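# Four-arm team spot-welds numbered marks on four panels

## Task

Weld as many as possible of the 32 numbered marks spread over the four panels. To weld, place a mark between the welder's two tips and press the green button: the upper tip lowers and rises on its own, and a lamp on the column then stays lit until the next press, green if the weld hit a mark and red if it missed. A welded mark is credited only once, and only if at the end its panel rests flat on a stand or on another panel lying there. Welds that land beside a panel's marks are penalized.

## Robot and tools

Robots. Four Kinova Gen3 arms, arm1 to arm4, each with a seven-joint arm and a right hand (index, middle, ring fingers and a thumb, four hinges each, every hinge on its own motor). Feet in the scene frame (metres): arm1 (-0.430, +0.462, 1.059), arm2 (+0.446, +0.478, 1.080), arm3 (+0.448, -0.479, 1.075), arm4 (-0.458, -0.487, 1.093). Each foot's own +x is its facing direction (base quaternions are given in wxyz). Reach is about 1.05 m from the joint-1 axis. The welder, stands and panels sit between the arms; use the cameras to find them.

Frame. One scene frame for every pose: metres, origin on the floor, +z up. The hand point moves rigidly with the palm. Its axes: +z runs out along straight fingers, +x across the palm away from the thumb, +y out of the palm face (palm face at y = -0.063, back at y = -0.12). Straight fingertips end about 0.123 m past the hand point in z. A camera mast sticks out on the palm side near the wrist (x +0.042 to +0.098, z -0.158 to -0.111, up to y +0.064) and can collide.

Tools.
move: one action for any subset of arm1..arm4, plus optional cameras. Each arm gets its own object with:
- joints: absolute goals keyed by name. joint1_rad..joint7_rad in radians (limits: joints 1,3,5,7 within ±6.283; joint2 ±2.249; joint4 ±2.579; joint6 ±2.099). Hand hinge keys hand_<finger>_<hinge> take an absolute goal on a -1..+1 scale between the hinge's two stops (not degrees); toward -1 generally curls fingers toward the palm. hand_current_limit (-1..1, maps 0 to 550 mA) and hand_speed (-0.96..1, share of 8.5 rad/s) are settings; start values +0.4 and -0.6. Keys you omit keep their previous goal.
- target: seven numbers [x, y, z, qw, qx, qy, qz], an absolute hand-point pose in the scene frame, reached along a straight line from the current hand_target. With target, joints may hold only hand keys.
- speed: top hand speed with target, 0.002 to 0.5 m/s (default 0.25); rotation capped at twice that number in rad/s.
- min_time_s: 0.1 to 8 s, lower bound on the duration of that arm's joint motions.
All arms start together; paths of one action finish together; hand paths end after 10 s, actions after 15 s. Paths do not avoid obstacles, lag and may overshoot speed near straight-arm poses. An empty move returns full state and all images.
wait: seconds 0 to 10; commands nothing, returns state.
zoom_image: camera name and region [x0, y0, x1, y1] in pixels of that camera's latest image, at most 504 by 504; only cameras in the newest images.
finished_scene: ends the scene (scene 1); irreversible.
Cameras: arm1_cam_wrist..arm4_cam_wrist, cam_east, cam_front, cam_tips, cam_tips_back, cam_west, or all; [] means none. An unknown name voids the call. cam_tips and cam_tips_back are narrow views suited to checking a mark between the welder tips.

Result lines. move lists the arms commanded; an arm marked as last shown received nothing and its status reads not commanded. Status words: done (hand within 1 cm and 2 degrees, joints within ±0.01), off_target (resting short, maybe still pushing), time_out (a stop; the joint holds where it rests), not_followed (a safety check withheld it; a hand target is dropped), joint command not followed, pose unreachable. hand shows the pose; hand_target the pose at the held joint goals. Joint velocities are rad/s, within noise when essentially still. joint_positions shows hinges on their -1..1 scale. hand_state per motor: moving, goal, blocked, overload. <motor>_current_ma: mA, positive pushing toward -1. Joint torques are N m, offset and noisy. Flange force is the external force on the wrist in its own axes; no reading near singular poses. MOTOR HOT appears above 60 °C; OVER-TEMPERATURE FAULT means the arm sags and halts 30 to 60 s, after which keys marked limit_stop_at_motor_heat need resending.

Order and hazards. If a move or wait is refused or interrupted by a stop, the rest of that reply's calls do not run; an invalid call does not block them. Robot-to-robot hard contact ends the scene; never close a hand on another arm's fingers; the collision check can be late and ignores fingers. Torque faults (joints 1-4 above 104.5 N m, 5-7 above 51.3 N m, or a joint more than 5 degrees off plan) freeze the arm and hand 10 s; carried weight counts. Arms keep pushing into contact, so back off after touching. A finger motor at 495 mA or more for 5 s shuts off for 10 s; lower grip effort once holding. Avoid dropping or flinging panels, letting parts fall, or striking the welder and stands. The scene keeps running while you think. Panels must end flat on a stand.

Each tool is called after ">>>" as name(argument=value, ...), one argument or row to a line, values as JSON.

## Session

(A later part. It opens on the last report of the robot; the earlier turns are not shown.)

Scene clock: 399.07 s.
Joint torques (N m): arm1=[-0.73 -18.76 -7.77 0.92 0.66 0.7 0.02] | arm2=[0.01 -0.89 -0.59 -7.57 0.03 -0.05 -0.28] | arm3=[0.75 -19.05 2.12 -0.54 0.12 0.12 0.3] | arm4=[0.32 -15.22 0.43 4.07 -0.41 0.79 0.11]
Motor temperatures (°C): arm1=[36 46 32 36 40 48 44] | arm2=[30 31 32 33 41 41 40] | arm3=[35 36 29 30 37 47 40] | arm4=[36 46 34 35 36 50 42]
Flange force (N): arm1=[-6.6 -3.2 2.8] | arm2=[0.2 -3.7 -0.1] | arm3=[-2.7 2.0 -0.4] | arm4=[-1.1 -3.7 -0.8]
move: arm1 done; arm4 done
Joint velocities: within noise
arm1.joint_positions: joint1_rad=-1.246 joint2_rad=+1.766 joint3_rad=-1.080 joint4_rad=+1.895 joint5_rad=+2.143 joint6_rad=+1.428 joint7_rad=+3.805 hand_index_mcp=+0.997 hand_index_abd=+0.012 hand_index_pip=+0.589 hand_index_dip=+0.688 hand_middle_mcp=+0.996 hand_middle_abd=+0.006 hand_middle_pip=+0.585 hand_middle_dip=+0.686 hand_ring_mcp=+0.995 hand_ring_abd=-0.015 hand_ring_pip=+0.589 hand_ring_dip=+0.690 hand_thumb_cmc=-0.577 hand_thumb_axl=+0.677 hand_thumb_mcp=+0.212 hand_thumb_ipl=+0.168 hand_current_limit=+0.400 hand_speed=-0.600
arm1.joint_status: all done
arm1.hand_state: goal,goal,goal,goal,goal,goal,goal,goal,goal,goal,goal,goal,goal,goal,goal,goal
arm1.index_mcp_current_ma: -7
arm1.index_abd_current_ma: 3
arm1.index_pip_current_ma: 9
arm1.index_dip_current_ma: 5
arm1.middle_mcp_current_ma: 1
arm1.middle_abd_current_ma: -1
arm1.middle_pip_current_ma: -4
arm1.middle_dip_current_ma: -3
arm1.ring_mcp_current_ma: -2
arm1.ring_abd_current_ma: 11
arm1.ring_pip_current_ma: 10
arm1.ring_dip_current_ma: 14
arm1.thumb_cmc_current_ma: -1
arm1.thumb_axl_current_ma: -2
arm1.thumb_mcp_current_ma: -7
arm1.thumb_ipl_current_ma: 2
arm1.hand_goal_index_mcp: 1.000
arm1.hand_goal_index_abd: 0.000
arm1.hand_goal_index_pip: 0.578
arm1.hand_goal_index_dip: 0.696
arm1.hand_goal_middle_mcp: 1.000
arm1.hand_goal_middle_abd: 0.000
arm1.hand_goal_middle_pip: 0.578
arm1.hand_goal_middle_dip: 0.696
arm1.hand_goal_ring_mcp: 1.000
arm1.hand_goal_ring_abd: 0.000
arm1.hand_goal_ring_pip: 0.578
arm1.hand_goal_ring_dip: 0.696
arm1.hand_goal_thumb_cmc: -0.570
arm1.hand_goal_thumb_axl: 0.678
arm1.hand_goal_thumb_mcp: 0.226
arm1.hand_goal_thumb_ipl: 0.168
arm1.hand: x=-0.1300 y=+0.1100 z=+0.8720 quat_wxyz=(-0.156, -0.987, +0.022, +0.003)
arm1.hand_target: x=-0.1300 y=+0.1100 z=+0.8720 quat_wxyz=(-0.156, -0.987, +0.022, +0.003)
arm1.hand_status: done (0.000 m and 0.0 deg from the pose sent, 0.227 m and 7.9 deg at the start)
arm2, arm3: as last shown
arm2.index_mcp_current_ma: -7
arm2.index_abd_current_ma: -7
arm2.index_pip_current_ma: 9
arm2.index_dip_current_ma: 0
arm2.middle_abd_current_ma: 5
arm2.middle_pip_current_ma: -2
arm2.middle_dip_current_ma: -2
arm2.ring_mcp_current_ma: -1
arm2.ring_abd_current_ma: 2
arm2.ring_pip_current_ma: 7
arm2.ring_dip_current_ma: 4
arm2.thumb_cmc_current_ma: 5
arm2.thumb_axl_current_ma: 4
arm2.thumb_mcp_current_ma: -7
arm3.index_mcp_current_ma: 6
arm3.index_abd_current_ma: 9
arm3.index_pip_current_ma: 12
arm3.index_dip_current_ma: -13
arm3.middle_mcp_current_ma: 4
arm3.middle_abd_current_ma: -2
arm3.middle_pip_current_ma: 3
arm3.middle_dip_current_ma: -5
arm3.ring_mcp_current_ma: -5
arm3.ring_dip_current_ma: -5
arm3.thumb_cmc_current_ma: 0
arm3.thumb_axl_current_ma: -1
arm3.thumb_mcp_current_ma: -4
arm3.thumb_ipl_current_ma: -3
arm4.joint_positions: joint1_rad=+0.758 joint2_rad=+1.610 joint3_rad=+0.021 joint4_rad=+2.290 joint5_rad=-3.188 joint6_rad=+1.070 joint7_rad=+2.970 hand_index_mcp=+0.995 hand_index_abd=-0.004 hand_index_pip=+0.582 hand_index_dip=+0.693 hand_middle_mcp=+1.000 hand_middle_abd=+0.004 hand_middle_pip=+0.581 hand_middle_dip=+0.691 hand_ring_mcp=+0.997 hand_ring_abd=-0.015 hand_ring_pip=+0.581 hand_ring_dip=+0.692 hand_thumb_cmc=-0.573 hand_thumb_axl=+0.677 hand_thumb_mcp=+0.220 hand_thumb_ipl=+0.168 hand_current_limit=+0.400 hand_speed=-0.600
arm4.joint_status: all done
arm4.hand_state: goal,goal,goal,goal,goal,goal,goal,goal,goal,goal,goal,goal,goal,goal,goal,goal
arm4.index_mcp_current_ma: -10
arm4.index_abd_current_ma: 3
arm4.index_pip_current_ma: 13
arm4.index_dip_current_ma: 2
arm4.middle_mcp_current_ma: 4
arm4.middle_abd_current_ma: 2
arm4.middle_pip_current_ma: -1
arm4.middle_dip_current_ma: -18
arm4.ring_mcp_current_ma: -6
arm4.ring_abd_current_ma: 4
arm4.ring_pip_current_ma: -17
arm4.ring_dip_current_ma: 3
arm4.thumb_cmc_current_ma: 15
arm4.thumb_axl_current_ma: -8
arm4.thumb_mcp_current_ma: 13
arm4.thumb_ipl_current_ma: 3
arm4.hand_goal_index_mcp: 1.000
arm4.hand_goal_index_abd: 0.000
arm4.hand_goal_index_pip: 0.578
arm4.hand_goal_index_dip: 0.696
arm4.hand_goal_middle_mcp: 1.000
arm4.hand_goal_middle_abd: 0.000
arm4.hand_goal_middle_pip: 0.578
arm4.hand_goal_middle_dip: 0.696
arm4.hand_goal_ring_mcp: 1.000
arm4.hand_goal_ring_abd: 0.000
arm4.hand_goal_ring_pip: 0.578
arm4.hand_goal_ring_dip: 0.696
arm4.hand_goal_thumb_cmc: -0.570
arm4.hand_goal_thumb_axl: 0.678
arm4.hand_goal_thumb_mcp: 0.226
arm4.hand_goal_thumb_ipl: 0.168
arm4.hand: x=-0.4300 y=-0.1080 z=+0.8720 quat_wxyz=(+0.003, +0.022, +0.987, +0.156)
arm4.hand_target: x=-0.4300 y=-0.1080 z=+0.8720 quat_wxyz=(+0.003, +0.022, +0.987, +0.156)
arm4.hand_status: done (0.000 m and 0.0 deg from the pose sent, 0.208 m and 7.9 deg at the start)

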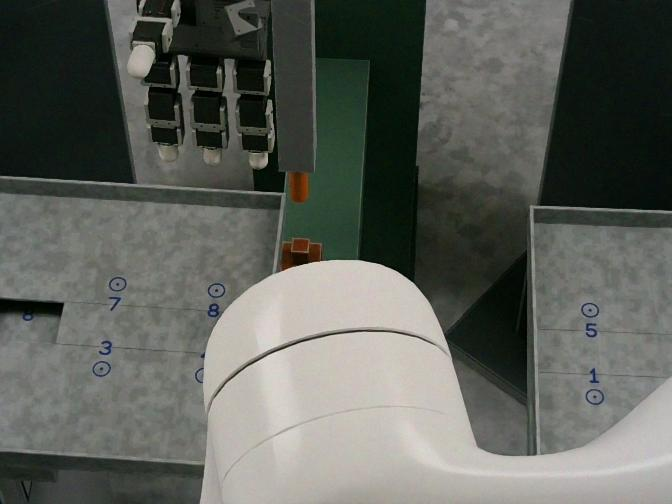

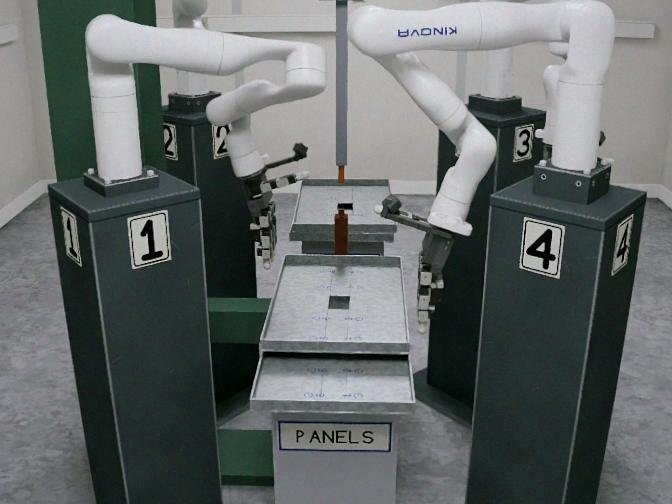

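>>> zoom_image(
  camera="cam_west",
  region=[245, 330, 295, 375],
)

Scaled by 10.080.

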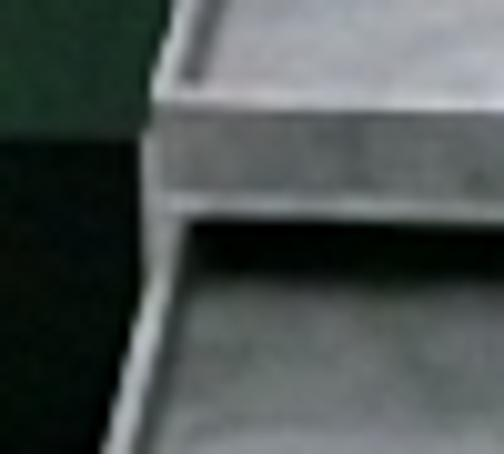

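>>> wait(
  seconds=0.1,
  cameras=["cam_east", "cam_tips_back"],
)

>>> zoom_image(
  camera="cam_east",
  region=[200, 290, 470, 480],
)

Scene clock: 404.90 s.
Joint torques (N m): arm1=[-0.73 -18.8 -7.79 0.91 0.59 0.7 0] | arm2=[-0.04 -0.92 -0.61 -7.63 0.03 -0.06 -0.32] | arm3=[0.72 -18.96 2.07 -0.67 0.11 0.12 0.24] | arm4=[0.25 -15.15 0.5 3.98 -0.43 0.8 0.03]
Motor temperatures (°C): arm1=[36 46 32 35 40 47 44] | arm2=[30 31 32 33 41 41 40] | arm3=[35 36 29 30 37 47 40] | arm4=[36 46 34 35 36 50 42]
Flange force (N): arm1=[-6.7 -3.3 3.0] | arm2=[0.3 -3.9 0.1] | arm3=[-2.2 1.7 -0.8] | arm4=[-1.3 -3.5 -1.1]
Joint velocities: within noise
arm1.joint_positions: joint1_rad=-1.246 joint2_rad=+1.766 joint3_rad=-1.080 joint4_rad=+1.895 joint5_rad=+2.143 joint6_rad=+1.428 joint7_rad=+3.805 hand_index_mcp=+0.997 hand_index_abd=+0.012 hand_index_pip=+0.589 hand_index_dip=+0.688 hand_middle_mcp=+0.996 hand_middle_abd=+0.006 hand_middle_pip=+0.585 hand_middle_dip=+0.686 hand_ring_mcp=+0.995 hand_ring_abd=-0.015 hand_ring_pip=+0.589 hand_ring_dip=+0.690 hand_thumb_cmc=-0.577 hand_thumb_axl=+0.677 hand_thumb_mcp=+0.212 hand_thumb_ipl=+0.168 hand_current_limit=+0.400 hand_speed=-0.600
arm1.joint_status: all done
arm1.hand_state: goal,goal,goal,goal,goal,goal,goal,goal,goal,goal,goal,goal,goal,goal,goal,goal
arm1.index_mcp_current_ma: -11
arm1.index_abd_current_ma: 10
arm1.index_pip_current_ma: 11
arm1.index_dip_current_ma: -1
arm1.middle_mcp_current_ma: 7
arm1.middle_abd_current_ma: -3
arm1.middle_pip_current_ma: 0
arm1.middle_dip_current_ma: 5
arm1.ring_mcp_current_ma: 8
arm1.ring_abd_current_ma: 4
arm1.ring_pip_current_ma: 4
arm1.ring_dip_current_ma: 9
arm1.thumb_cmc_current_ma: -1
arm1.thumb_axl_current_ma: -5
arm1.thumb_mcp_current_ma: -1
arm1.thumb_ipl_current_ma: 4
arm1.hand_goal_index_mcp: 1.000
arm1.hand_goal_index_abd: 0.000
arm1.hand_goal_index_pip: 0.578
arm1.hand_goal_index_dip: 0.696
arm1.hand_goal_middle_mcp: 1.000
arm1.hand_goal_middle_abd: 0.000
arm1.hand_goal_middle_pip: 0.578
arm1.hand_goal_middle_dip: 0.696
arm1.hand_goal_ring_mcp: 1.000
arm1.hand_goal_ring_abd: 0.000
arm1.hand_goal_ring_pip: 0.578
arm1.hand_goal_ring_dip: 0.696
arm1.hand_goal_thumb_cmc: -0.570
arm1.hand_goal_thumb_axl: 0.678
arm1.hand_goal_thumb_mcp: 0.226
arm1.hand_goal_thumb_ipl: 0.168
arm1.hand: x=-0.1300 y=+0.1100 z=+0.8720 quat_wxyz=(-0.156, -0.987, +0.022, +0.003)
arm1.hand_target: x=-0.1300 y=+0.1100 z=+0.8720 quat_wxyz=(-0.156, -0.987, +0.022, +0.003)
arm1.hand_status: done (0.000 m and 0.0 deg from the pose sent, 0.227 m and 7.9 deg at the start)
arm2.joint_positions: joint1_rad=+0.337 joint2_rad=-0.359 joint3_rad=-0.117 joint4_rad=+1.459 joint5_rad=-0.012 joint6_rad=+2.047 joint7_rad=+1.614 hand_index_mcp=+0.753 hand_index_abd=+0.000 hand_index_pip=+0.577 hand_index_dip=+0.696 hand_middle_mcp=+0.753 hand_middle_abd=+0.000 hand_middle_pip=+0.577 hand_middle_dip=+0.696 hand_ring_mcp=+0.753 hand_ring_abd=+0.000 hand_ring_pip=+0.577 hand_ring_dip=+0.696 hand_thumb_cmc=+0.714 hand_thumb_axl=+0.677 hand_thumb_mcp=+0.224 hand_thumb_ipl=+0.168 hand_current_limit=+0.400 hand_speed=-0.600
arm2.joint_status: not commanded
arm2.hand_state: goal,goal,goal,goal,goal,goal,goal,goal,goal,goal,goal,goal,goal,goal,goal,goal
arm2.index_mcp_current_ma: -8
arm2.index_abd_current_ma: -8
arm2.index_pip_current_ma: 13
arm2.index_dip_current_ma: 0
arm2.middle_mcp_current_ma: 7
arm2.middle_abd_current_ma: 2
arm2.middle_pip_current_ma: -5
arm2.middle_dip_current_ma: 1
arm2.ring_mcp_current_ma: -2
arm2.ring_abd_current_ma: 0
arm2.ring_pip_current_ma: 9
arm2.ring_dip_current_ma: 0
arm2.thumb_cmc_current_ma: 8
arm2.thumb_axl_current_ma: 6
arm2.thumb_mcp_current_ma: -2
arm2.thumb_ipl_current_ma: -5
arm2.hand_goal_index_mcp: 0.754
arm2.hand_goal_index_abd: 0.000
arm2.hand_goal_index_pip: 0.576
arm2.hand_goal_index_dip: 0.696
arm2.hand_goal_middle_mcp: 0.754
arm2.hand_goal_middle_abd: 0.000
arm2.hand_goal_middle_pip: 0.576
arm2.hand_goal_middle_dip: 0.696
arm2.hand_goal_ring_mcp: 0.754
arm2.hand_goal_ring_abd: 0.000
arm2.hand_goal_ring_pip: 0.576
arm2.hand_goal_ring_dip: 0.696
arm2.hand_goal_thumb_cmc: 0.714
arm2.hand_goal_thumb_axl: 0.678
arm2.hand_goal_thumb_mcp: 0.226
arm2.hand_goal_thumb_ipl: 0.168
arm2.hand: x=+0.6049 y=+0.4134 z=+1.5951 quat_wxyz=(-0.015, +0.402, +0.915, -0.017)
arm2.hand_target: x=+0.6049 y=+0.4134 z=+1.5951 quat_wxyz=(-0.015, +0.402, +0.915, -0.017)
arm2.hand_status: not commanded
arm3.joint_positions: joint1_rad=-2.698 joint2_rad=+1.217 joint3_rad=+0.014 joint4_rad=+1.715 joint5_rad=-0.114 joint6_rad=+0.218 joint7_rad=+1.424 hand_index_mcp=+0.150 hand_index_abd=+0.000 hand_index_pip=-0.476 hand_index_dip=+0.008 hand_middle_mcp=+0.753 hand_middle_abd=-0.011 hand_middle_pip=+0.577 hand_middle_dip=+0.703 hand_ring_mcp=+0.152 hand_ring_abd=+0.000 hand_ring_pip=-0.470 hand_ring_dip=+0.008 hand_thumb_cmc=-0.572 hand_thumb_axl=+0.677 hand_thumb_mcp=+0.216 hand_thumb_ipl=+0.168 hand_current_limit=+0.400 hand_speed=-0.600
arm3.joint_status: not commanded
arm3.hand_state: blocked,goal,blocked,goal,goal,goal,goal,goal,blocked,goal,blocked,goal,goal,goal,goal,goal
arm3.index_mcp_current_ma: 9
arm3.index_abd_current_ma: 2
arm3.index_pip_current_ma: 5
arm3.index_dip_current_ma: -13
arm3.middle_mcp_current_ma: 7
arm3.middle_abd_current_ma: 4
arm3.middle_pip_current_ma: 5
arm3.middle_dip_current_ma: -12
arm3.ring_mcp_current_ma: 6
arm3.ring_abd_current_ma: 3
arm3.ring_pip_current_ma: 9
arm3.ring_dip_current_ma: -2
arm3.thumb_cmc_current_ma: -1
arm3.thumb_axl_current_ma: -4
arm3.thumb_mcp_current_ma: -8
arm3.thumb_ipl_current_ma: -8
arm3.hand_goal_index_mcp: 0.100
arm3.hand_goal_index_abd: 0.000
arm3.hand_goal_index_pip: -0.500
arm3.hand_goal_index_dip: 0.000
arm3.hand_goal_middle_mcp: 0.754
arm3.hand_goal_middle_abd: 0.000
arm3.hand_goal_middle_pip: 0.576
arm3.hand_goal_middle_dip: 0.696
arm3.hand_goal_ring_mcp: 0.100
arm3.hand_goal_ring_abd: 0.000
arm3.hand_goal_ring_pip: -0.500
arm3.hand_goal_ring_dip: 0.000
arm3.hand_goal_thumb_cmc: -0.570
arm3.hand_goal_thumb_axl: 0.678
arm3.hand_goal_thumb_mcp: 0.226
arm3.hand_goal_thumb_ipl: 0.168
arm3.hand: x=-0.0250 y=-0.6570 z=+0.9000 quat_wxyz=(+0.000, -1.000, +0.000, +0.000)
arm3.hand_target: x=-0.0250 y=-0.6570 z=+0.9000 quat_wxyz=(+0.000, -1.000, +0.000, +0.000)
arm3.hand_status: not commanded
arm4.joint_positions: joint1_rad=+0.758 joint2_rad=+1.610 joint3_rad=+0.021 joint4_rad=+2.290 joint5_rad=-3.189 joint6_rad=+1.070 joint7_rad=+2.970 hand_index_mcp=+0.995 hand_index_abd=-0.004 hand_index_pip=+0.582 hand_index_dip=+0.693 hand_middle_mcp=+1.000 hand_middle_abd=+0.004 hand_middle_pip=+0.581 hand_middle_dip=+0.691 hand_ring_mcp=+0.997 hand_ring_abd=-0.015 hand_ring_pip=+0.581 hand_ring_dip=+0.692 hand_thumb_cmc=-0.573 hand_thumb_axl=+0.677 hand_thumb_mcp=+0.220 hand_thumb_ipl=+0.168 hand_current_limit=+0.400 hand_speed=-0.600
arm4.joint_status: all done
arm4.hand_state: goal,goal,goal,goal,goal,goal,goal,goal,goal,goal,goal,goal,goal,goal,goal,goal
arm4.index_mcp_current_ma: -12
arm4.index_abd_current_ma: 12
arm4.index_pip_current_ma: 5
arm4.index_dip_current_ma: -12
arm4.middle_mcp_current_ma: 3
arm4.middle_abd_current_ma: -21
arm4.middle_pip_current_ma: 6
arm4.middle_dip_current_ma: -17
arm4.ring_mcp_current_ma: -8
arm4.ring_abd_current_ma: -17
arm4.ring_pip_current_ma: -1
arm4.ring_dip_current_ma: 2
arm4.thumb_cmc_current_ma: -6
arm4.thumb_axl_current_ma: -1
arm4.thumb_mcp_current_ma: 5
arm4.thumb_ipl_current_ma: -12
arm4.hand_goal_index_mcp: 1.000
arm4.hand_goal_index_abd: 0.000
arm4.hand_goal_index_pip: 0.578
arm4.hand_goal_index_dip: 0.696
arm4.hand_goal_middle_mcp: 1.000
arm4.hand_goal_middle_abd: 0.000
arm4.hand_goal_middle_pip: 0.578
arm4.hand_goal_middle_dip: 0.696
arm4.hand_goal_ring_mcp: 1.000
arm4.hand_goal_ring_abd: 0.000
arm4.hand_goal_ring_pip: 0.578
arm4.hand_goal_ring_dip: 0.696
arm4.hand_goal_thumb_cmc: -0.570
arm4.hand_goal_thumb_axl: 0.678
arm4.hand_goal_thumb_mcp: 0.226
arm4.hand_goal_thumb_ipl: 0.168
arm4.hand: x=-0.4300 y=-0.1080 z=+0.8720 quat_wxyz=(+0.003, +0.022, +0.987, +0.156)
arm4.hand_target: x=-0.4300 y=-0.1080 z=+0.8720 quat_wxyz=(+0.003, +0.022, +0.987, +0.156)
arm4.hand_status: done (0.000 m and 0.0 deg from the pose sent, 0.208 m and 7.9 deg at the start)
wait: 0.10 s; at rest from the start

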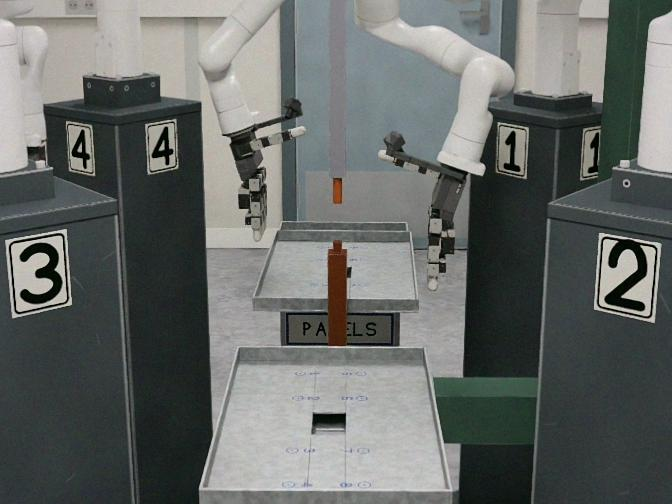

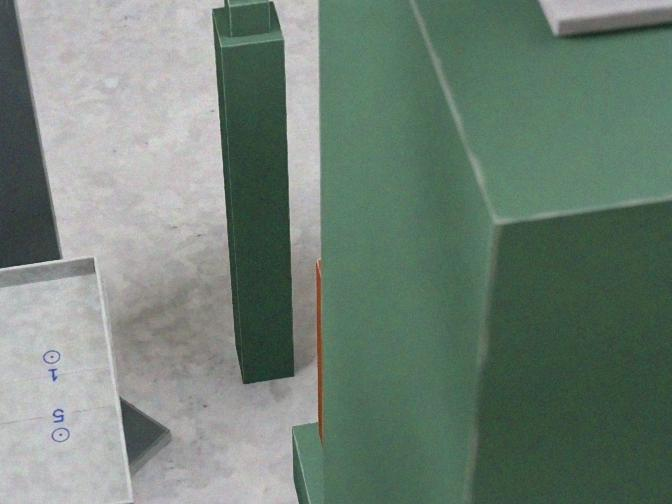

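Scaled by 1.867.

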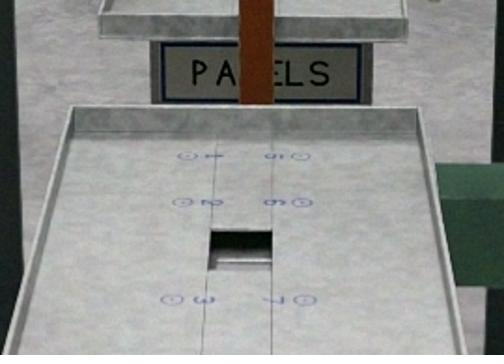

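>>> move(
  arm1={"target": [-0.13, 0.0838, 0.865, 0.15636, 0.98746, -0.02153, -0.00341], "speed": 0.03},
  arm4={"target": [-0.43, -0.0846, 0.865, 0.00341, 0.02153, 0.98746, 0.15636], "speed": 0.03},
  cameras=["cam_tips", "cam_west"],
)

>>> zoom_image(
  camera="cam_west",
  region=[235, 310, 435, 430],
)

>>> zoom_image(
  camera="cam_tips",
  region=[90, 250, 250, 400],
)

Scene clock: 408.77 s.
Joint torques (N m): arm1=[-0.72 -18.49 -7.41 0.48 0.58 0.62 0.04] | arm2=[0.02 -0.9 -0.51 -7.72 0.04 -0.05 -0.34] | arm3=[0.62 -18.97 2.06 -0.62 0.13 0.08 0.23] | arm4=[0.29 -15.72 0.48 3.43 -0.43 0.77 0.09]
Motor temperatures (°C): arm1=[36 46 32 35 40 47 44] | arm2=[30 31 32 33 41 41 40] | arm3=[35 36 29 30 37 47 40] | arm4=[36 46 34 35 36 50 42]
Flange force (N): arm1=[-6.7 -3.0 0.5] | arm2=[0.4 -3.7 0.5] | arm3=[-2.6 1.6 -0.8] | arm4=[-1.1 -3.3 -0.9]
move: arm1 done; arm4 done
Joint velocities: within noise
arm1.joint_positions: joint1_rad=-1.209 joint2_rad=+1.759 joint3_rad=-1.065 joint4_rad=+1.843 joint5_rad=+2.144 joint6_rad=+1.377 joint7_rad=+3.877 hand_index_mcp=+0.997 hand_index_abd=+0.012 hand_index_pip=+0.587 hand_index_dip=+0.688 hand_middle_mcp=+0.996 hand_middle_abd=+0.008 hand_middle_pip=+0.588 hand_middle_dip=+0.687 hand_ring_mcp=+0.995 hand_ring_abd=-0.013 hand_ring_pip=+0.594 hand_ring_dip=+0.697 hand_thumb_cmc=-0.573 hand_thumb_axl=+0.677 hand_thumb_mcp=+0.212 hand_thumb_ipl=+0.168 hand_current_limit=+0.400 hand_speed=-0.600
arm1.joint_status: not commanded
arm1.hand_state: goal,goal,goal,goal,goal,goal,goal,goal,goal,goal,goal,goal,goal,goal,goal,goal
arm1.index_mcp_current_ma: -10
arm1.index_abd_current_ma: 8
arm1.index_pip_current_ma: 16
arm1.index_dip_current_ma: -5
arm1.middle_mcp_current_ma: 4
arm1.middle_abd_current_ma: -2
arm1.middle_pip_current_ma: 9
arm1.middle_dip_current_ma: 2
arm1.ring_mcp_current_ma: 8
arm1.ring_abd_current_ma: 10
arm1.ring_pip_current_ma: 13
arm1.ring_dip_current_ma: 5
arm1.thumb_cmc_current_ma: 3
arm1.thumb_axl_current_ma: 1
arm1.thumb_mcp_current_ma: -2
arm1.thumb_ipl_current_ma: 7
arm1.hand_goal_index_mcp: 1.000
arm1.hand_goal_index_abd: 0.000
arm1.hand_goal_index_pip: 0.578
arm1.hand_goal_index_dip: 0.696
arm1.hand_goal_middle_mcp: 1.000
arm1.hand_goal_middle_abd: 0.000
arm1.hand_goal_middle_pip: 0.578
arm1.hand_goal_middle_dip: 0.696
arm1.hand_goal_ring_mcp: 1.000
arm1.hand_goal_ring_abd: 0.000
arm1.hand_goal_ring_pip: 0.578
arm1.hand_goal_ring_dip: 0.696
arm1.hand_goal_thumb_cmc: -0.570
arm1.hand_goal_thumb_axl: 0.678
arm1.hand_goal_thumb_mcp: 0.226
arm1.hand_goal_thumb_ipl: 0.168
arm1.hand: x=-0.1300 y=+0.0838 z=+0.8650 quat_wxyz=(-0.156, -0.987, +0.022, +0.003)
arm1.hand_target: x=-0.1300 y=+0.0838 z=+0.8650 quat_wxyz=(-0.156, -0.987, +0.022, +0.003)
arm1.hand_status: done (0.000 m and 0.0 deg from the pose sent, 0.027 m and 0.0 deg at the start)
arm2, arm3: as last shown
arm2.index_mcp_current_ma: -10
arm2.index_abd_current_ma: -4
arm2.index_pip_current_ma: 10
arm2.index_dip_current_ma: -6
arm2.middle_mcp_current_ma: 6
arm2.middle_abd_current_ma: -4
arm2.middle_pip_current_ma: 1
arm2.middle_dip_current_ma: -2
arm2.ring_mcp_current_ma: -3
arm2.ring_abd_current_ma: 6
arm2.ring_pip_current_ma: 8
arm2.ring_dip_current_ma: -2
arm2.thumb_cmc_current_ma: 7
arm2.thumb_axl_current_ma: 5
arm2.thumb_mcp_current_ma: -5
arm3.index_mcp_current_ma: 8
arm3.index_abd_current_ma: 7
arm3.index_pip_current_ma: 12
arm3.index_dip_current_ma: -11
arm3.middle_mcp_current_ma: 3
arm3.middle_abd_current_ma: 1
arm3.middle_pip_current_ma: 4
arm3.middle_dip_current_ma: -7
arm3.ring_mcp_current_ma: 2
arm3.ring_abd_current_ma: 9
arm3.ring_dip_current_ma: 8
arm3.thumb_cmc_current_ma: 1
arm3.thumb_axl_current_ma: -3
arm3.thumb_mcp_current_ma: 0
arm3.thumb_ipl_current_ma: -1
arm4.joint_positions: joint1_rad=+0.762 joint2_rad=+1.580 joint3_rad=+0.031 joint4_rad=+2.223 joint5_rad=-3.179 joint6_rad=+0.973 joint7_rad=+2.971 hand_index_mcp=+0.995 hand_index_abd=-0.004 hand_index_pip=+0.582 hand_index_dip=+0.693 hand_middle_mcp=+1.000 hand_middle_abd=+0.004 hand_middle_pip=+0.581 hand_middle_dip=+0.691 hand_ring_mcp=+0.997 hand_ring_abd=-0.013 hand_ring_pip=+0.582 hand_ring_dip=+0.699 hand_thumb_cmc=-0.573 hand_thumb_axl=+0.677 hand_thumb_mcp=+0.219 hand_thumb_ipl=+0.168 hand_current_limit=+0.400 hand_speed=-0.600
arm4.joint_status: not commanded
arm4.hand_state: goal,goal,goal,goal,goal,goal,goal,goal,goal,goal,goal,goal,goal,goal,goal,goal
arm4.index_mcp_current_ma: 1
arm4.index_abd_current_ma: 2
arm4.index_pip_current_ma: 2
arm4.index_dip_current_ma: 2
arm4.middle_mcp_current_ma: -5
arm4.middle_abd_current_ma: -18
arm4.middle_pip_current_ma: 4
arm4.middle_dip_current_ma: -11
arm4.ring_mcp_current_ma: 1
arm4.ring_abd_current_ma: -3
arm4.ring_pip_current_ma: -5
arm4.ring_dip_current_ma: 1
arm4.thumb_cmc_current_ma: -4
arm4.thumb_axl_current_ma: -7
arm4.thumb_mcp_current_ma: -3
arm4.thumb_ipl_current_ma: 3
arm4.hand_goal_index_mcp: 1.000
arm4.hand_goal_index_abd: 0.000
arm4.hand_goal_index_pip: 0.578
arm4.hand_goal_index_dip: 0.696
arm4.hand_goal_middle_mcp: 1.000
arm4.hand_goal_middle_abd: 0.000
arm4.hand_goal_middle_pip: 0.578
arm4.hand_goal_middle_dip: 0.696
arm4.hand_goal_ring_mcp: 1.000
arm4.hand_goal_ring_abd: 0.000
arm4.hand_goal_ring_pip: 0.578
arm4.hand_goal_ring_dip: 0.696
arm4.hand_goal_thumb_cmc: -0.570
arm4.hand_goal_thumb_axl: 0.678
arm4.hand_goal_thumb_mcp: 0.226
arm4.hand_goal_thumb_ipl: 0.168
arm4.hand: x=-0.4300 y=-0.0846 z=+0.8650 quat_wxyz=(+0.003, +0.022, +0.987, +0.156)
arm4.hand_target: x=-0.4300 y=-0.0846 z=+0.8650 quat_wxyz=(+0.003, +0.022, +0.987, +0.156)
arm4.hand_status: done (0.000 m and 0.0 deg from the pose sent, 0.024 m and 0.0 deg at the start)

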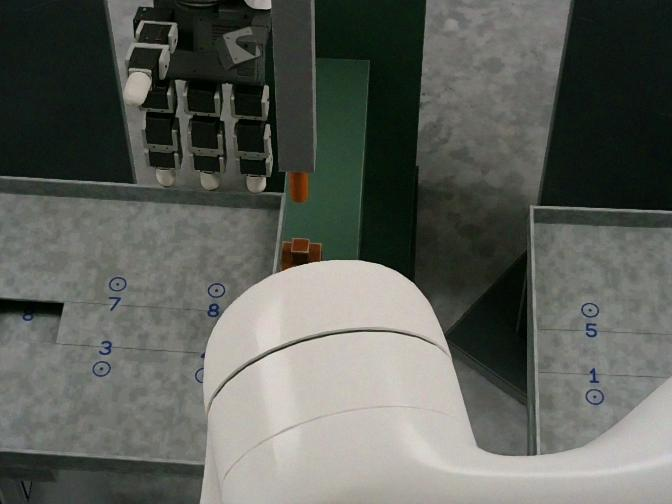

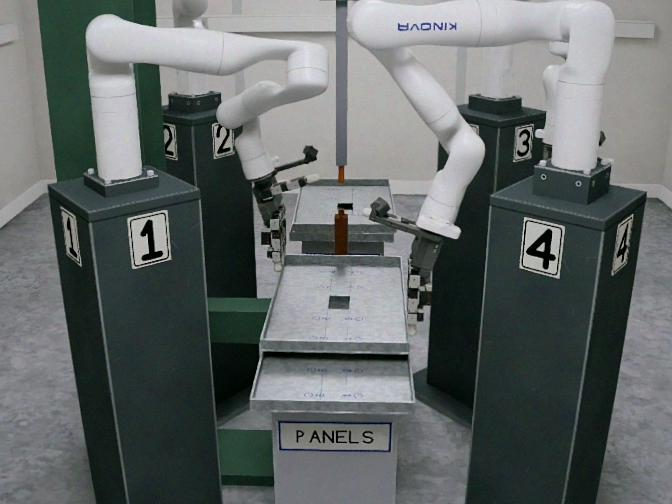

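Scaled by 2.520.

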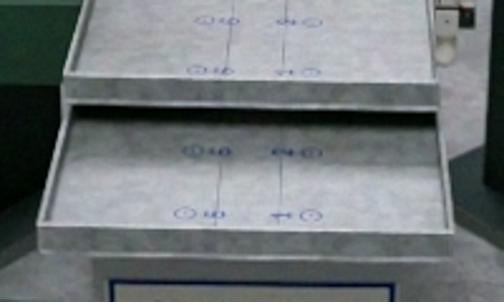

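Scaled by 3.150.

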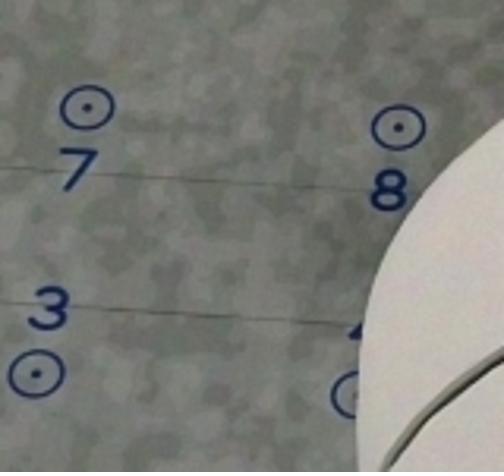

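>>> move(
  arm1={"target": [-0.13, 0.0778, 0.865, 0.15636, 0.98746, -0.02153, -0.00341], "speed": 0.03},
  arm4={"target": [-0.43, -0.0786, 0.865, 0.00341, 0.02153, 0.98746, 0.15636], "speed": 0.03},
  cameras=["cam_tips"],
)

>>> zoom_image(
  camera="cam_tips",
  region=[90, 250, 250, 400],
)

>>> zoom_image(
  camera="cam_tips",
  region=[120, 120, 290, 220],
)

Scene clock: 410.70 s.
Joint torques (N m): arm1=[0.1 -18.84 -6.53 -0.07 0.69 1.13 0.07] | arm2=[0.01 -0.94 -0.56 -7.49 0.03 -0.05 -0.31] | arm3=[0.67 -19.02 2.05 -0.68 0.08 0.1 0.22] | arm4=[0.65 -16.33 1.29 1.26 -0.81 1.49 0.08]
Motor temperatures (°C): arm1=[36 46 32 35 40 47 44] | arm2=[30 31 32 33 41 41 40] | arm3=[35 36 29 30 37 47 40] | arm4=[36 45 34 35 36 50 42]
Flange force (N): arm1=[-5.3 -4.1 -0.8] | arm2=[0.1 -3.8 -0.5] | arm3=[-2.3 1.6 -0.7] | arm4=[-0.1 -4.6 -5.2]
move: arm1 done; arm4 done
Joint velocities: within noise
arm1.joint_positions: joint1_rad=-1.201 joint2_rad=+1.755 joint3_rad=-1.064 joint4_rad=+1.833 joint5_rad=+2.141 joint6_rad=+1.367 joint7_rad=+3.893 hand_index_mcp=+1.000 hand_index_abd=+0.002 hand_index_pip=+0.597 hand_index_dip=+0.701 hand_middle_mcp=+1.000 hand_middle_abd=-0.005 hand_middle_pip=+0.599 hand_middle_dip=+0.704 hand_ring_mcp=+1.000 hand_ring_abd=-0.025 hand_ring_pip=+0.603 hand_ring_dip=+0.704 hand_thumb_cmc=-0.573 hand_thumb_axl=+0.677 hand_thumb_mcp=+0.212 hand_thumb_ipl=+0.168 hand_current_limit=+0.400 hand_speed=-0.600
arm1.joint_status: not commanded
arm1.hand_state: goal,goal,goal,goal,goal,goal,blocked,goal,goal,blocked,blocked,goal,goal,goal,goal,goal
arm1.index_mcp_current_ma: -15
arm1.index_abd_current_ma: 9
arm1.index_pip_current_ma: 13
arm1.index_dip_current_ma: 1
arm1.middle_mcp_current_ma: 11
arm1.middle_abd_current_ma: -4
arm1.middle_pip_current_ma: -3
arm1.middle_dip_current_ma: 9
arm1.ring_mcp_current_ma: 1
arm1.ring_abd_current_ma: 8
arm1.ring_pip_current_ma: 7
arm1.ring_dip_current_ma: 9
arm1.thumb_cmc_current_ma: -1
arm1.thumb_axl_current_ma: 0
arm1.thumb_mcp_current_ma: 0
arm1.thumb_ipl_current_ma: 0
arm1.hand_goal_index_mcp: 1.000
arm1.hand_goal_index_abd: 0.000
arm1.hand_goal_index_pip: 0.578
arm1.hand_goal_index_dip: 0.696
arm1.hand_goal_middle_mcp: 1.000
arm1.hand_goal_middle_abd: 0.000
arm1.hand_goal_middle_pip: 0.578
arm1.hand_goal_middle_dip: 0.696
arm1.hand_goal_ring_mcp: 1.000
arm1.hand_goal_ring_abd: 0.000
arm1.hand_goal_ring_pip: 0.578
arm1.hand_goal_ring_dip: 0.696
arm1.hand_goal_thumb_cmc: -0.570
arm1.hand_goal_thumb_axl: 0.678
arm1.hand_goal_thumb_mcp: 0.226
arm1.hand_goal_thumb_ipl: 0.168
arm1.hand: x=-0.1300 y=+0.0778 z=+0.8650 quat_wxyz=(-0.156, -0.987, +0.022, +0.003)
arm1.hand_target: x=-0.1300 y=+0.0778 z=+0.8650 quat_wxyz=(-0.156, -0.987, +0.022, +0.003)
arm1.hand_status: done (0.000 m and 0.0 deg from the pose sent, 0.006 m and 0.0 deg at the start)
arm2, arm3: as last shown
arm2.index_mcp_current_ma: -7
arm2.index_abd_current_ma: 3
arm2.index_pip_current_ma: 13
arm2.index_dip_current_ma: -5
arm2.middle_mcp_current_ma: 7
arm2.middle_abd_current_ma: -2
arm2.middle_pip_current_ma: -1
arm2.middle_dip_current_ma: 1
arm2.ring_mcp_current_ma: 2
arm2.ring_abd_current_ma: -2
arm2.ring_pip_current_ma: 12
arm2.ring_dip_current_ma: 1
arm2.thumb_cmc_current_ma: 4
arm2.thumb_axl_current_ma: 3
arm2.thumb_mcp_current_ma: -1
arm2.thumb_ipl_current_ma: -1
arm3.index_mcp_current_ma: 3
arm3.index_pip_current_ma: 6
arm3.index_dip_current_ma: -7
arm3.middle_mcp_current_ma: 6
arm3.middle_abd_current_ma: -1
arm3.middle_pip_current_ma: 7
arm3.middle_dip_current_ma: -10
arm3.ring_mcp_current_ma: 1
arm3.ring_abd_current_ma: 5
arm3.ring_dip_current_ma: -4
arm3.thumb_cmc_current_ma: -5
arm3.thumb_axl_current_ma: -6
arm3.thumb_mcp_current_ma: -6
arm3.thumb_ipl_current_ma: -5
arm4.joint_positions: joint1_rad=+0.764 joint2_rad=+1.570 joint3_rad=+0.033 joint4_rad=+2.210 joint5_rad=-3.176 joint6_rad=+0.949 joint7_rad=+2.971 hand_index_mcp=+1.000 hand_index_abd=-0.009 hand_index_pip=+0.600 hand_index_dip=+0.704 hand_middle_mcp=+1.000 hand_middle_abd=-0.004 hand_middle_pip=+0.607 hand_middle_dip=+0.708 hand_ring_mcp=+1.000 hand_ring_abd=-0.022 hand_ring_pip=+0.611 hand_ring_dip=+0.715 hand_thumb_cmc=-0.573 hand_thumb_axl=+0.677 hand_thumb_mcp=+0.219 hand_thumb_ipl=+0.168 hand_current_limit=+0.400 hand_speed=-0.600
arm4.joint_status: not commanded
arm4.hand_state: goal,goal,blocked,goal,goal,goal,blocked,goal,goal,blocked,blocked,goal,goal,goal,goal,goal
arm4.index_mcp_current_ma: 18
arm4.index_abd_current_ma: -6
arm4.index_pip_current_ma: 19
arm4.index_dip_current_ma: 11
arm4.middle_mcp_current_ma: -14
arm4.middle_abd_current_ma: -2
arm4.middle_pip_current_ma: 24
arm4.middle_dip_current_ma: 3
arm4.ring_mcp_current_ma: -18
arm4.ring_abd_current_ma: -2
arm4.ring_pip_current_ma: 21
arm4.ring_dip_current_ma: 17
arm4.thumb_cmc_current_ma: 9
arm4.thumb_axl_current_ma: -4
arm4.thumb_mcp_current_ma: 4
arm4.thumb_ipl_current_ma: 2
arm4.hand_goal_index_mcp: 1.000
arm4.hand_goal_index_abd: 0.000
arm4.hand_goal_index_pip: 0.578
arm4.hand_goal_index_dip: 0.696
arm4.hand_goal_middle_mcp: 1.000
arm4.hand_goal_middle_abd: 0.000
arm4.hand_goal_middle_pip: 0.578
arm4.hand_goal_middle_dip: 0.696
arm4.hand_goal_ring_mcp: 1.000
arm4.hand_goal_ring_abd: 0.000
arm4.hand_goal_ring_pip: 0.578
arm4.hand_goal_ring_dip: 0.696
arm4.hand_goal_thumb_cmc: -0.570
arm4.hand_goal_thumb_axl: 0.678
arm4.hand_goal_thumb_mcp: 0.226
arm4.hand_goal_thumb_ipl: 0.168
arm4.hand: x=-0.4300 y=-0.0786 z=+0.8650 quat_wxyz=(+0.003, +0.022, +0.987, +0.156)
arm4.hand_target: x=-0.4300 y=-0.0786 z=+0.8650 quat_wxyz=(+0.003, +0.022, +0.987, +0.156)
arm4.hand_status: done (0.000 m and 0.0 deg from the pose sent, 0.006 m and 0.0 deg at the start)

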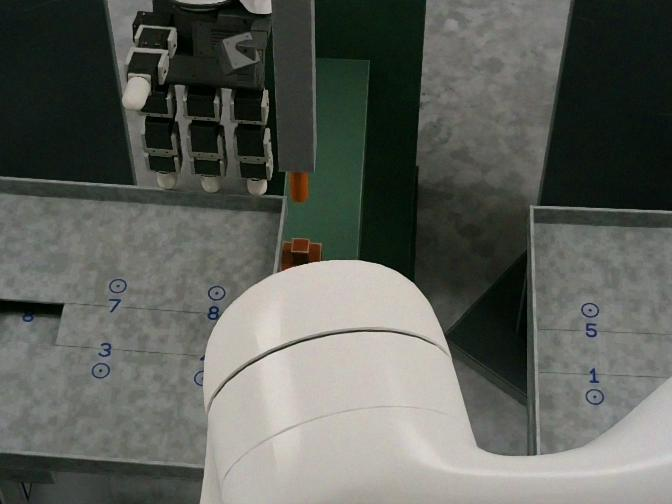

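Scaled by 3.150.

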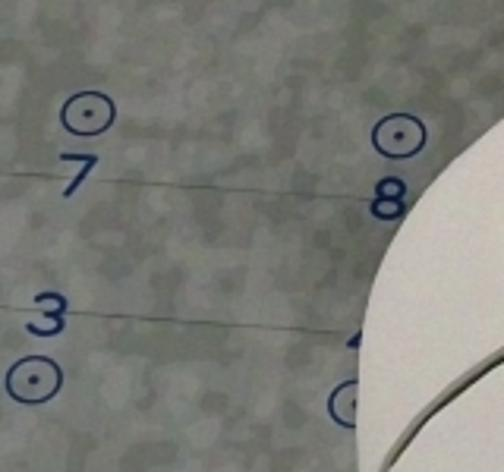

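Scaled by 2.965.

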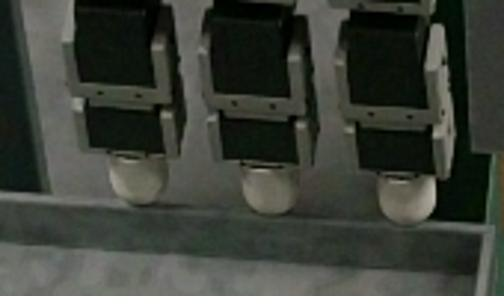

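>>> move(
  arm1={"target": [-0.13, 0.0718, 0.865, 0.15636, 0.98746, -0.02153, -0.00341], "speed": 0.03},
  arm4={"target": [-0.43, -0.0716, 0.865, 0.00341, 0.02153, 0.98746, 0.15636], "speed": 0.03},
  cameras=["cam_tips", "cam_west"],
)

>>> zoom_image(
  camera="cam_tips",
  region=[90, 250, 250, 400],
)

>>> zoom_image(
  camera="cam_west",
  region=[235, 310, 435, 430],
)

Scene clock: 412.67 s.
Joint torques (N m): arm1=[0.49 -18.64 -5.91 -0.48 0.61 1.33 0.09] | arm2=[-0.02 -0.94 -0.56 -7.74 -0.06 -0.1 -0.33] | arm3=[0.74 -18.98 2.11 -0.59 0.14 0.11 0.23] | arm4=[0.85 -16.44 1.82 0.2 -1.05 1.68 0.09]
Motor temperatures (°C): arm1=[36 45 32 35 40 47 44] | arm2=[30 31 32 33 41 41 40] | arm3=[35 36 29 30 37 47 40] | arm4=[36 45 34 35 36 50 42]
Flange force (N): arm1=[-4.9 -4.5 -2.4] | arm2=[0.4 -3.9 0.4] | arm3=[-2.5 1.9 -0.7] | arm4=[0.5 -5.2 -7.7]
move: arm1 done; arm4 done
Joint velocities: within noise
arm1.joint_positions: joint1_rad=-1.193 joint2_rad=+1.751 joint3_rad=-1.063 joint4_rad=+1.823 joint5_rad=+2.138 joint6_rad=+1.358 joint7_rad=+3.909 hand_index_mcp=+1.000 hand_index_abd=-0.028 hand_index_pip=+0.619 hand_index_dip=+0.715 hand_middle_mcp=+1.000 hand_middle_abd=-0.035 hand_middle_pip=+0.613 hand_middle_dip=+0.714 hand_ring_mcp=+1.000 hand_ring_abd=-0.047 hand_ring_pip=+0.610 hand_ring_dip=+0.706 hand_thumb_cmc=-0.573 hand_thumb_axl=+0.677 hand_thumb_mcp=+0.212 hand_thumb_ipl=+0.168 hand_current_limit=+0.400 hand_speed=-0.600
arm1.joint_status: not commanded
arm1.hand_state: goal,blocked,blocked,goal,goal,blocked,blocked,goal,goal,blocked,blocked,goal,goal,goal,goal,goal
arm1.index_mcp_current_ma: -6
arm1.index_abd_current_ma: 4
arm1.index_pip_current_ma: 15
arm1.index_dip_current_ma: 3
arm1.middle_mcp_current_ma: 2
arm1.middle_abd_current_ma: 0
arm1.middle_pip_current_ma: -2
arm1.middle_dip_current_ma: 3
arm1.ring_mcp_current_ma: 7
arm1.ring_abd_current_ma: 5
arm1.ring_pip_current_ma: 12
arm1.ring_dip_current_ma: 12
arm1.thumb_cmc_current_ma: -2
arm1.thumb_axl_current_ma: -1
arm1.thumb_mcp_current_ma: 1
arm1.thumb_ipl_current_ma: -7
arm1.hand_goal_index_mcp: 1.000
arm1.hand_goal_index_abd: 0.000
arm1.hand_goal_index_pip: 0.578
arm1.hand_goal_index_dip: 0.696
arm1.hand_goal_middle_mcp: 1.000
arm1.hand_goal_middle_abd: 0.000
arm1.hand_goal_middle_pip: 0.578
arm1.hand_goal_middle_dip: 0.696
arm1.hand_goal_ring_mcp: 1.000
arm1.hand_goal_ring_abd: 0.000
arm1.hand_goal_ring_pip: 0.578
arm1.hand_goal_ring_dip: 0.696
arm1.hand_goal_thumb_cmc: -0.570
arm1.hand_goal_thumb_axl: 0.678
arm1.hand_goal_thumb_mcp: 0.226
arm1.hand_goal_thumb_ipl: 0.168
arm1.hand: x=-0.1300 y=+0.0718 z=+0.8650 quat_wxyz=(-0.156, -0.987, +0.022, +0.003)
arm1.hand_target: x=-0.1300 y=+0.0718 z=+0.8650 quat_wxyz=(-0.156, -0.987, +0.022, +0.003)
arm1.hand_status: done (0.000 m and 0.0 deg from the pose sent, 0.006 m and 0.0 deg at the start)
arm2, arm3: as last shown
arm2.index_abd_current_ma: -2
arm2.index_pip_current_ma: 11
arm2.index_dip_current_ma: 0
arm2.middle_mcp_current_ma: 9
arm2.middle_abd_current_ma: -6
arm2.middle_pip_current_ma: -2
arm2.middle_dip_current_ma: -8
arm2.ring_mcp_current_ma: 3
arm2.ring_abd_current_ma: 2
arm2.ring_pip_current_ma: 11
arm2.thumb_cmc_current_ma: 8
arm2.thumb_axl_current_ma: 7
arm2.thumb_mcp_current_ma: -5
arm2.thumb_ipl_current_ma: -9
arm3.index_mcp_current_ma: 12
arm3.index_abd_current_ma: 11
arm3.index_pip_current_ma: 13
arm3.index_dip_current_ma: -8
arm3.middle_mcp_current_ma: 11
arm3.middle_pip_current_ma: 4
arm3.middle_dip_current_ma: -12
arm3.ring_mcp_current_ma: 5
arm3.ring_abd_current_ma: 10
arm3.ring_pip_current_ma: 2
arm3.ring_dip_current_ma: -8
arm3.thumb_cmc_current_ma: -2
arm3.thumb_axl_current_ma: -3
arm3.thumb_mcp_current_ma: -13
arm3.thumb_ipl_current_ma: -6
arm4.joint_positions: joint1_rad=+0.765 joint2_rad=+1.558 joint3_rad=+0.035 joint4_rad=+2.195 joint5_rad=-3.174 joint6_rad=+0.922 joint7_rad=+2.971 hand_index_mcp=+1.000 hand_index_abd=-0.030 hand_index_pip=+0.626 hand_index_dip=+0.717 hand_middle_mcp=+1.000 hand_middle_abd=-0.026 hand_middle_pip=+0.626 hand_middle_dip=+0.718 hand_ring_mcp=+1.000 hand_ring_abd=-0.040 hand_ring_pip=+0.621 hand_ring_dip=+0.722 hand_thumb_cmc=-0.573 hand_thumb_axl=+0.677 hand_thumb_mcp=+0.219 hand_thumb_ipl=+0.168 hand_current_limit=+0.400 hand_speed=-0.600
arm4.joint_status: not commanded
arm4.hand_state: goal,blocked,blocked,blocked,goal,blocked,blocked,blocked,goal,blocked,blocked,blocked,goal,goal,goal,goal
arm4.index_mcp_current_ma: 2
arm4.index_abd_current_ma: -10
arm4.index_pip_current_ma: 37
arm4.index_dip_current_ma: 17
arm4.middle_mcp_current_ma: 10
arm4.middle_abd_current_ma: -15
arm4.middle_pip_current_ma: 28
arm4.middle_dip_current_ma: 9
arm4.ring_mcp_current_ma: -7
arm4.ring_abd_current_ma: -8
arm4.ring_pip_current_ma: 36
arm4.ring_dip_current_ma: 20
arm4.thumb_cmc_current_ma: -2
arm4.thumb_axl_current_ma: -10
arm4.thumb_mcp_current_ma: -8
arm4.thumb_ipl_current_ma: 3
arm4.hand_goal_index_mcp: 1.000
arm4.hand_goal_index_abd: 0.000
arm4.hand_goal_index_pip: 0.578
arm4.hand_goal_index_dip: 0.696
arm4.hand_goal_middle_mcp: 1.000
arm4.hand_goal_middle_abd: 0.000
arm4.hand_goal_middle_pip: 0.578
arm4.hand_goal_middle_dip: 0.696
arm4.hand_goal_ring_mcp: 1.000
arm4.hand_goal_ring_abd: 0.000
arm4.hand_goal_ring_pip: 0.578
arm4.hand_goal_ring_dip: 0.696
arm4.hand_goal_thumb_cmc: -0.570
arm4.hand_goal_thumb_axl: 0.678
arm4.hand_goal_thumb_mcp: 0.226
arm4.hand_goal_thumb_ipl: 0.168
arm4.hand: x=-0.4300 y=-0.0716 z=+0.8650 quat_wxyz=(+0.003, +0.022, +0.987, +0.156)
arm4.hand_target: x=-0.4300 y=-0.0716 z=+0.8650 quat_wxyz=(+0.003, +0.022, +0.987, +0.156)
arm4.hand_status: done (0.000 m and 0.0 deg from the pose sent, 0.007 m and 0.0 deg at the start)

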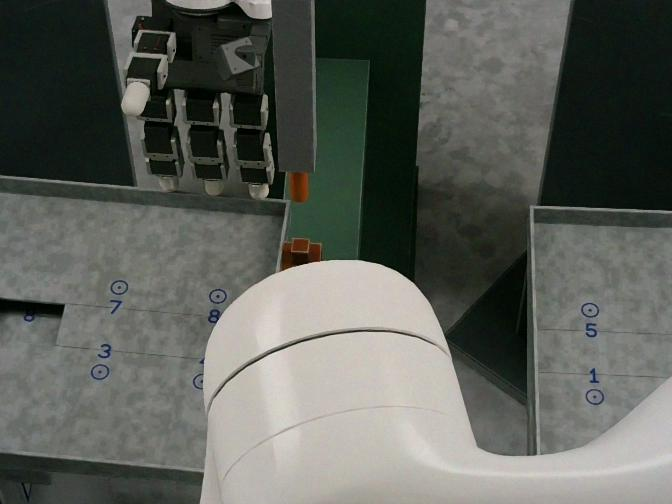

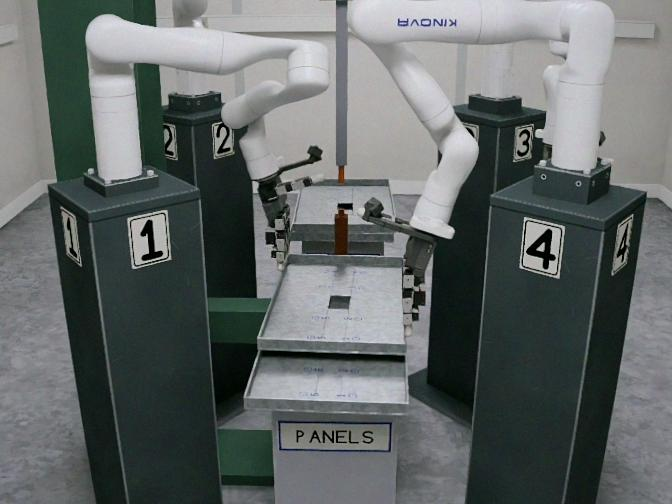

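Scaled by 3.150.

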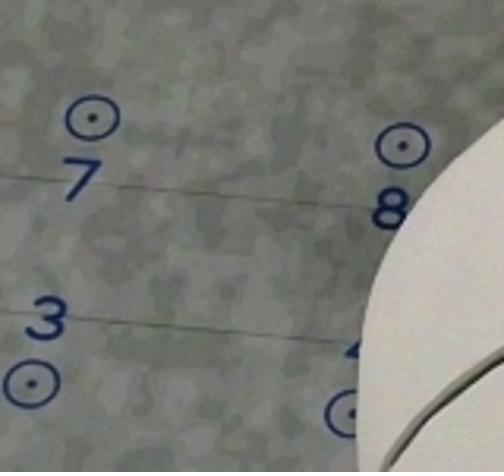

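Scaled by 2.520.

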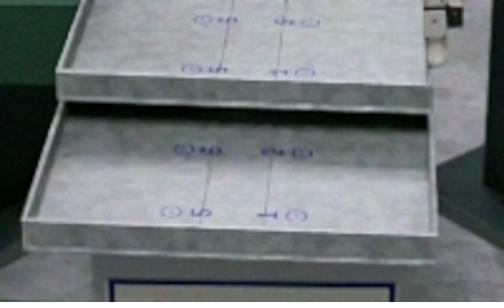

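>>> zoom_image(
  camera="cam_tips",
  region=[550, 270, 650, 420],
)

Scaled by 3.360.

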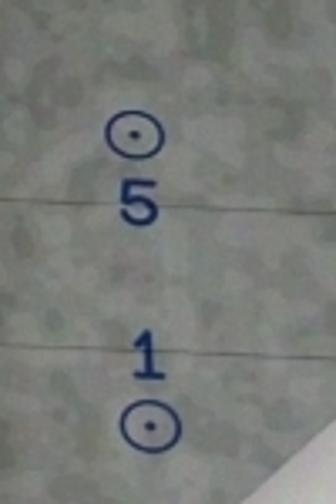

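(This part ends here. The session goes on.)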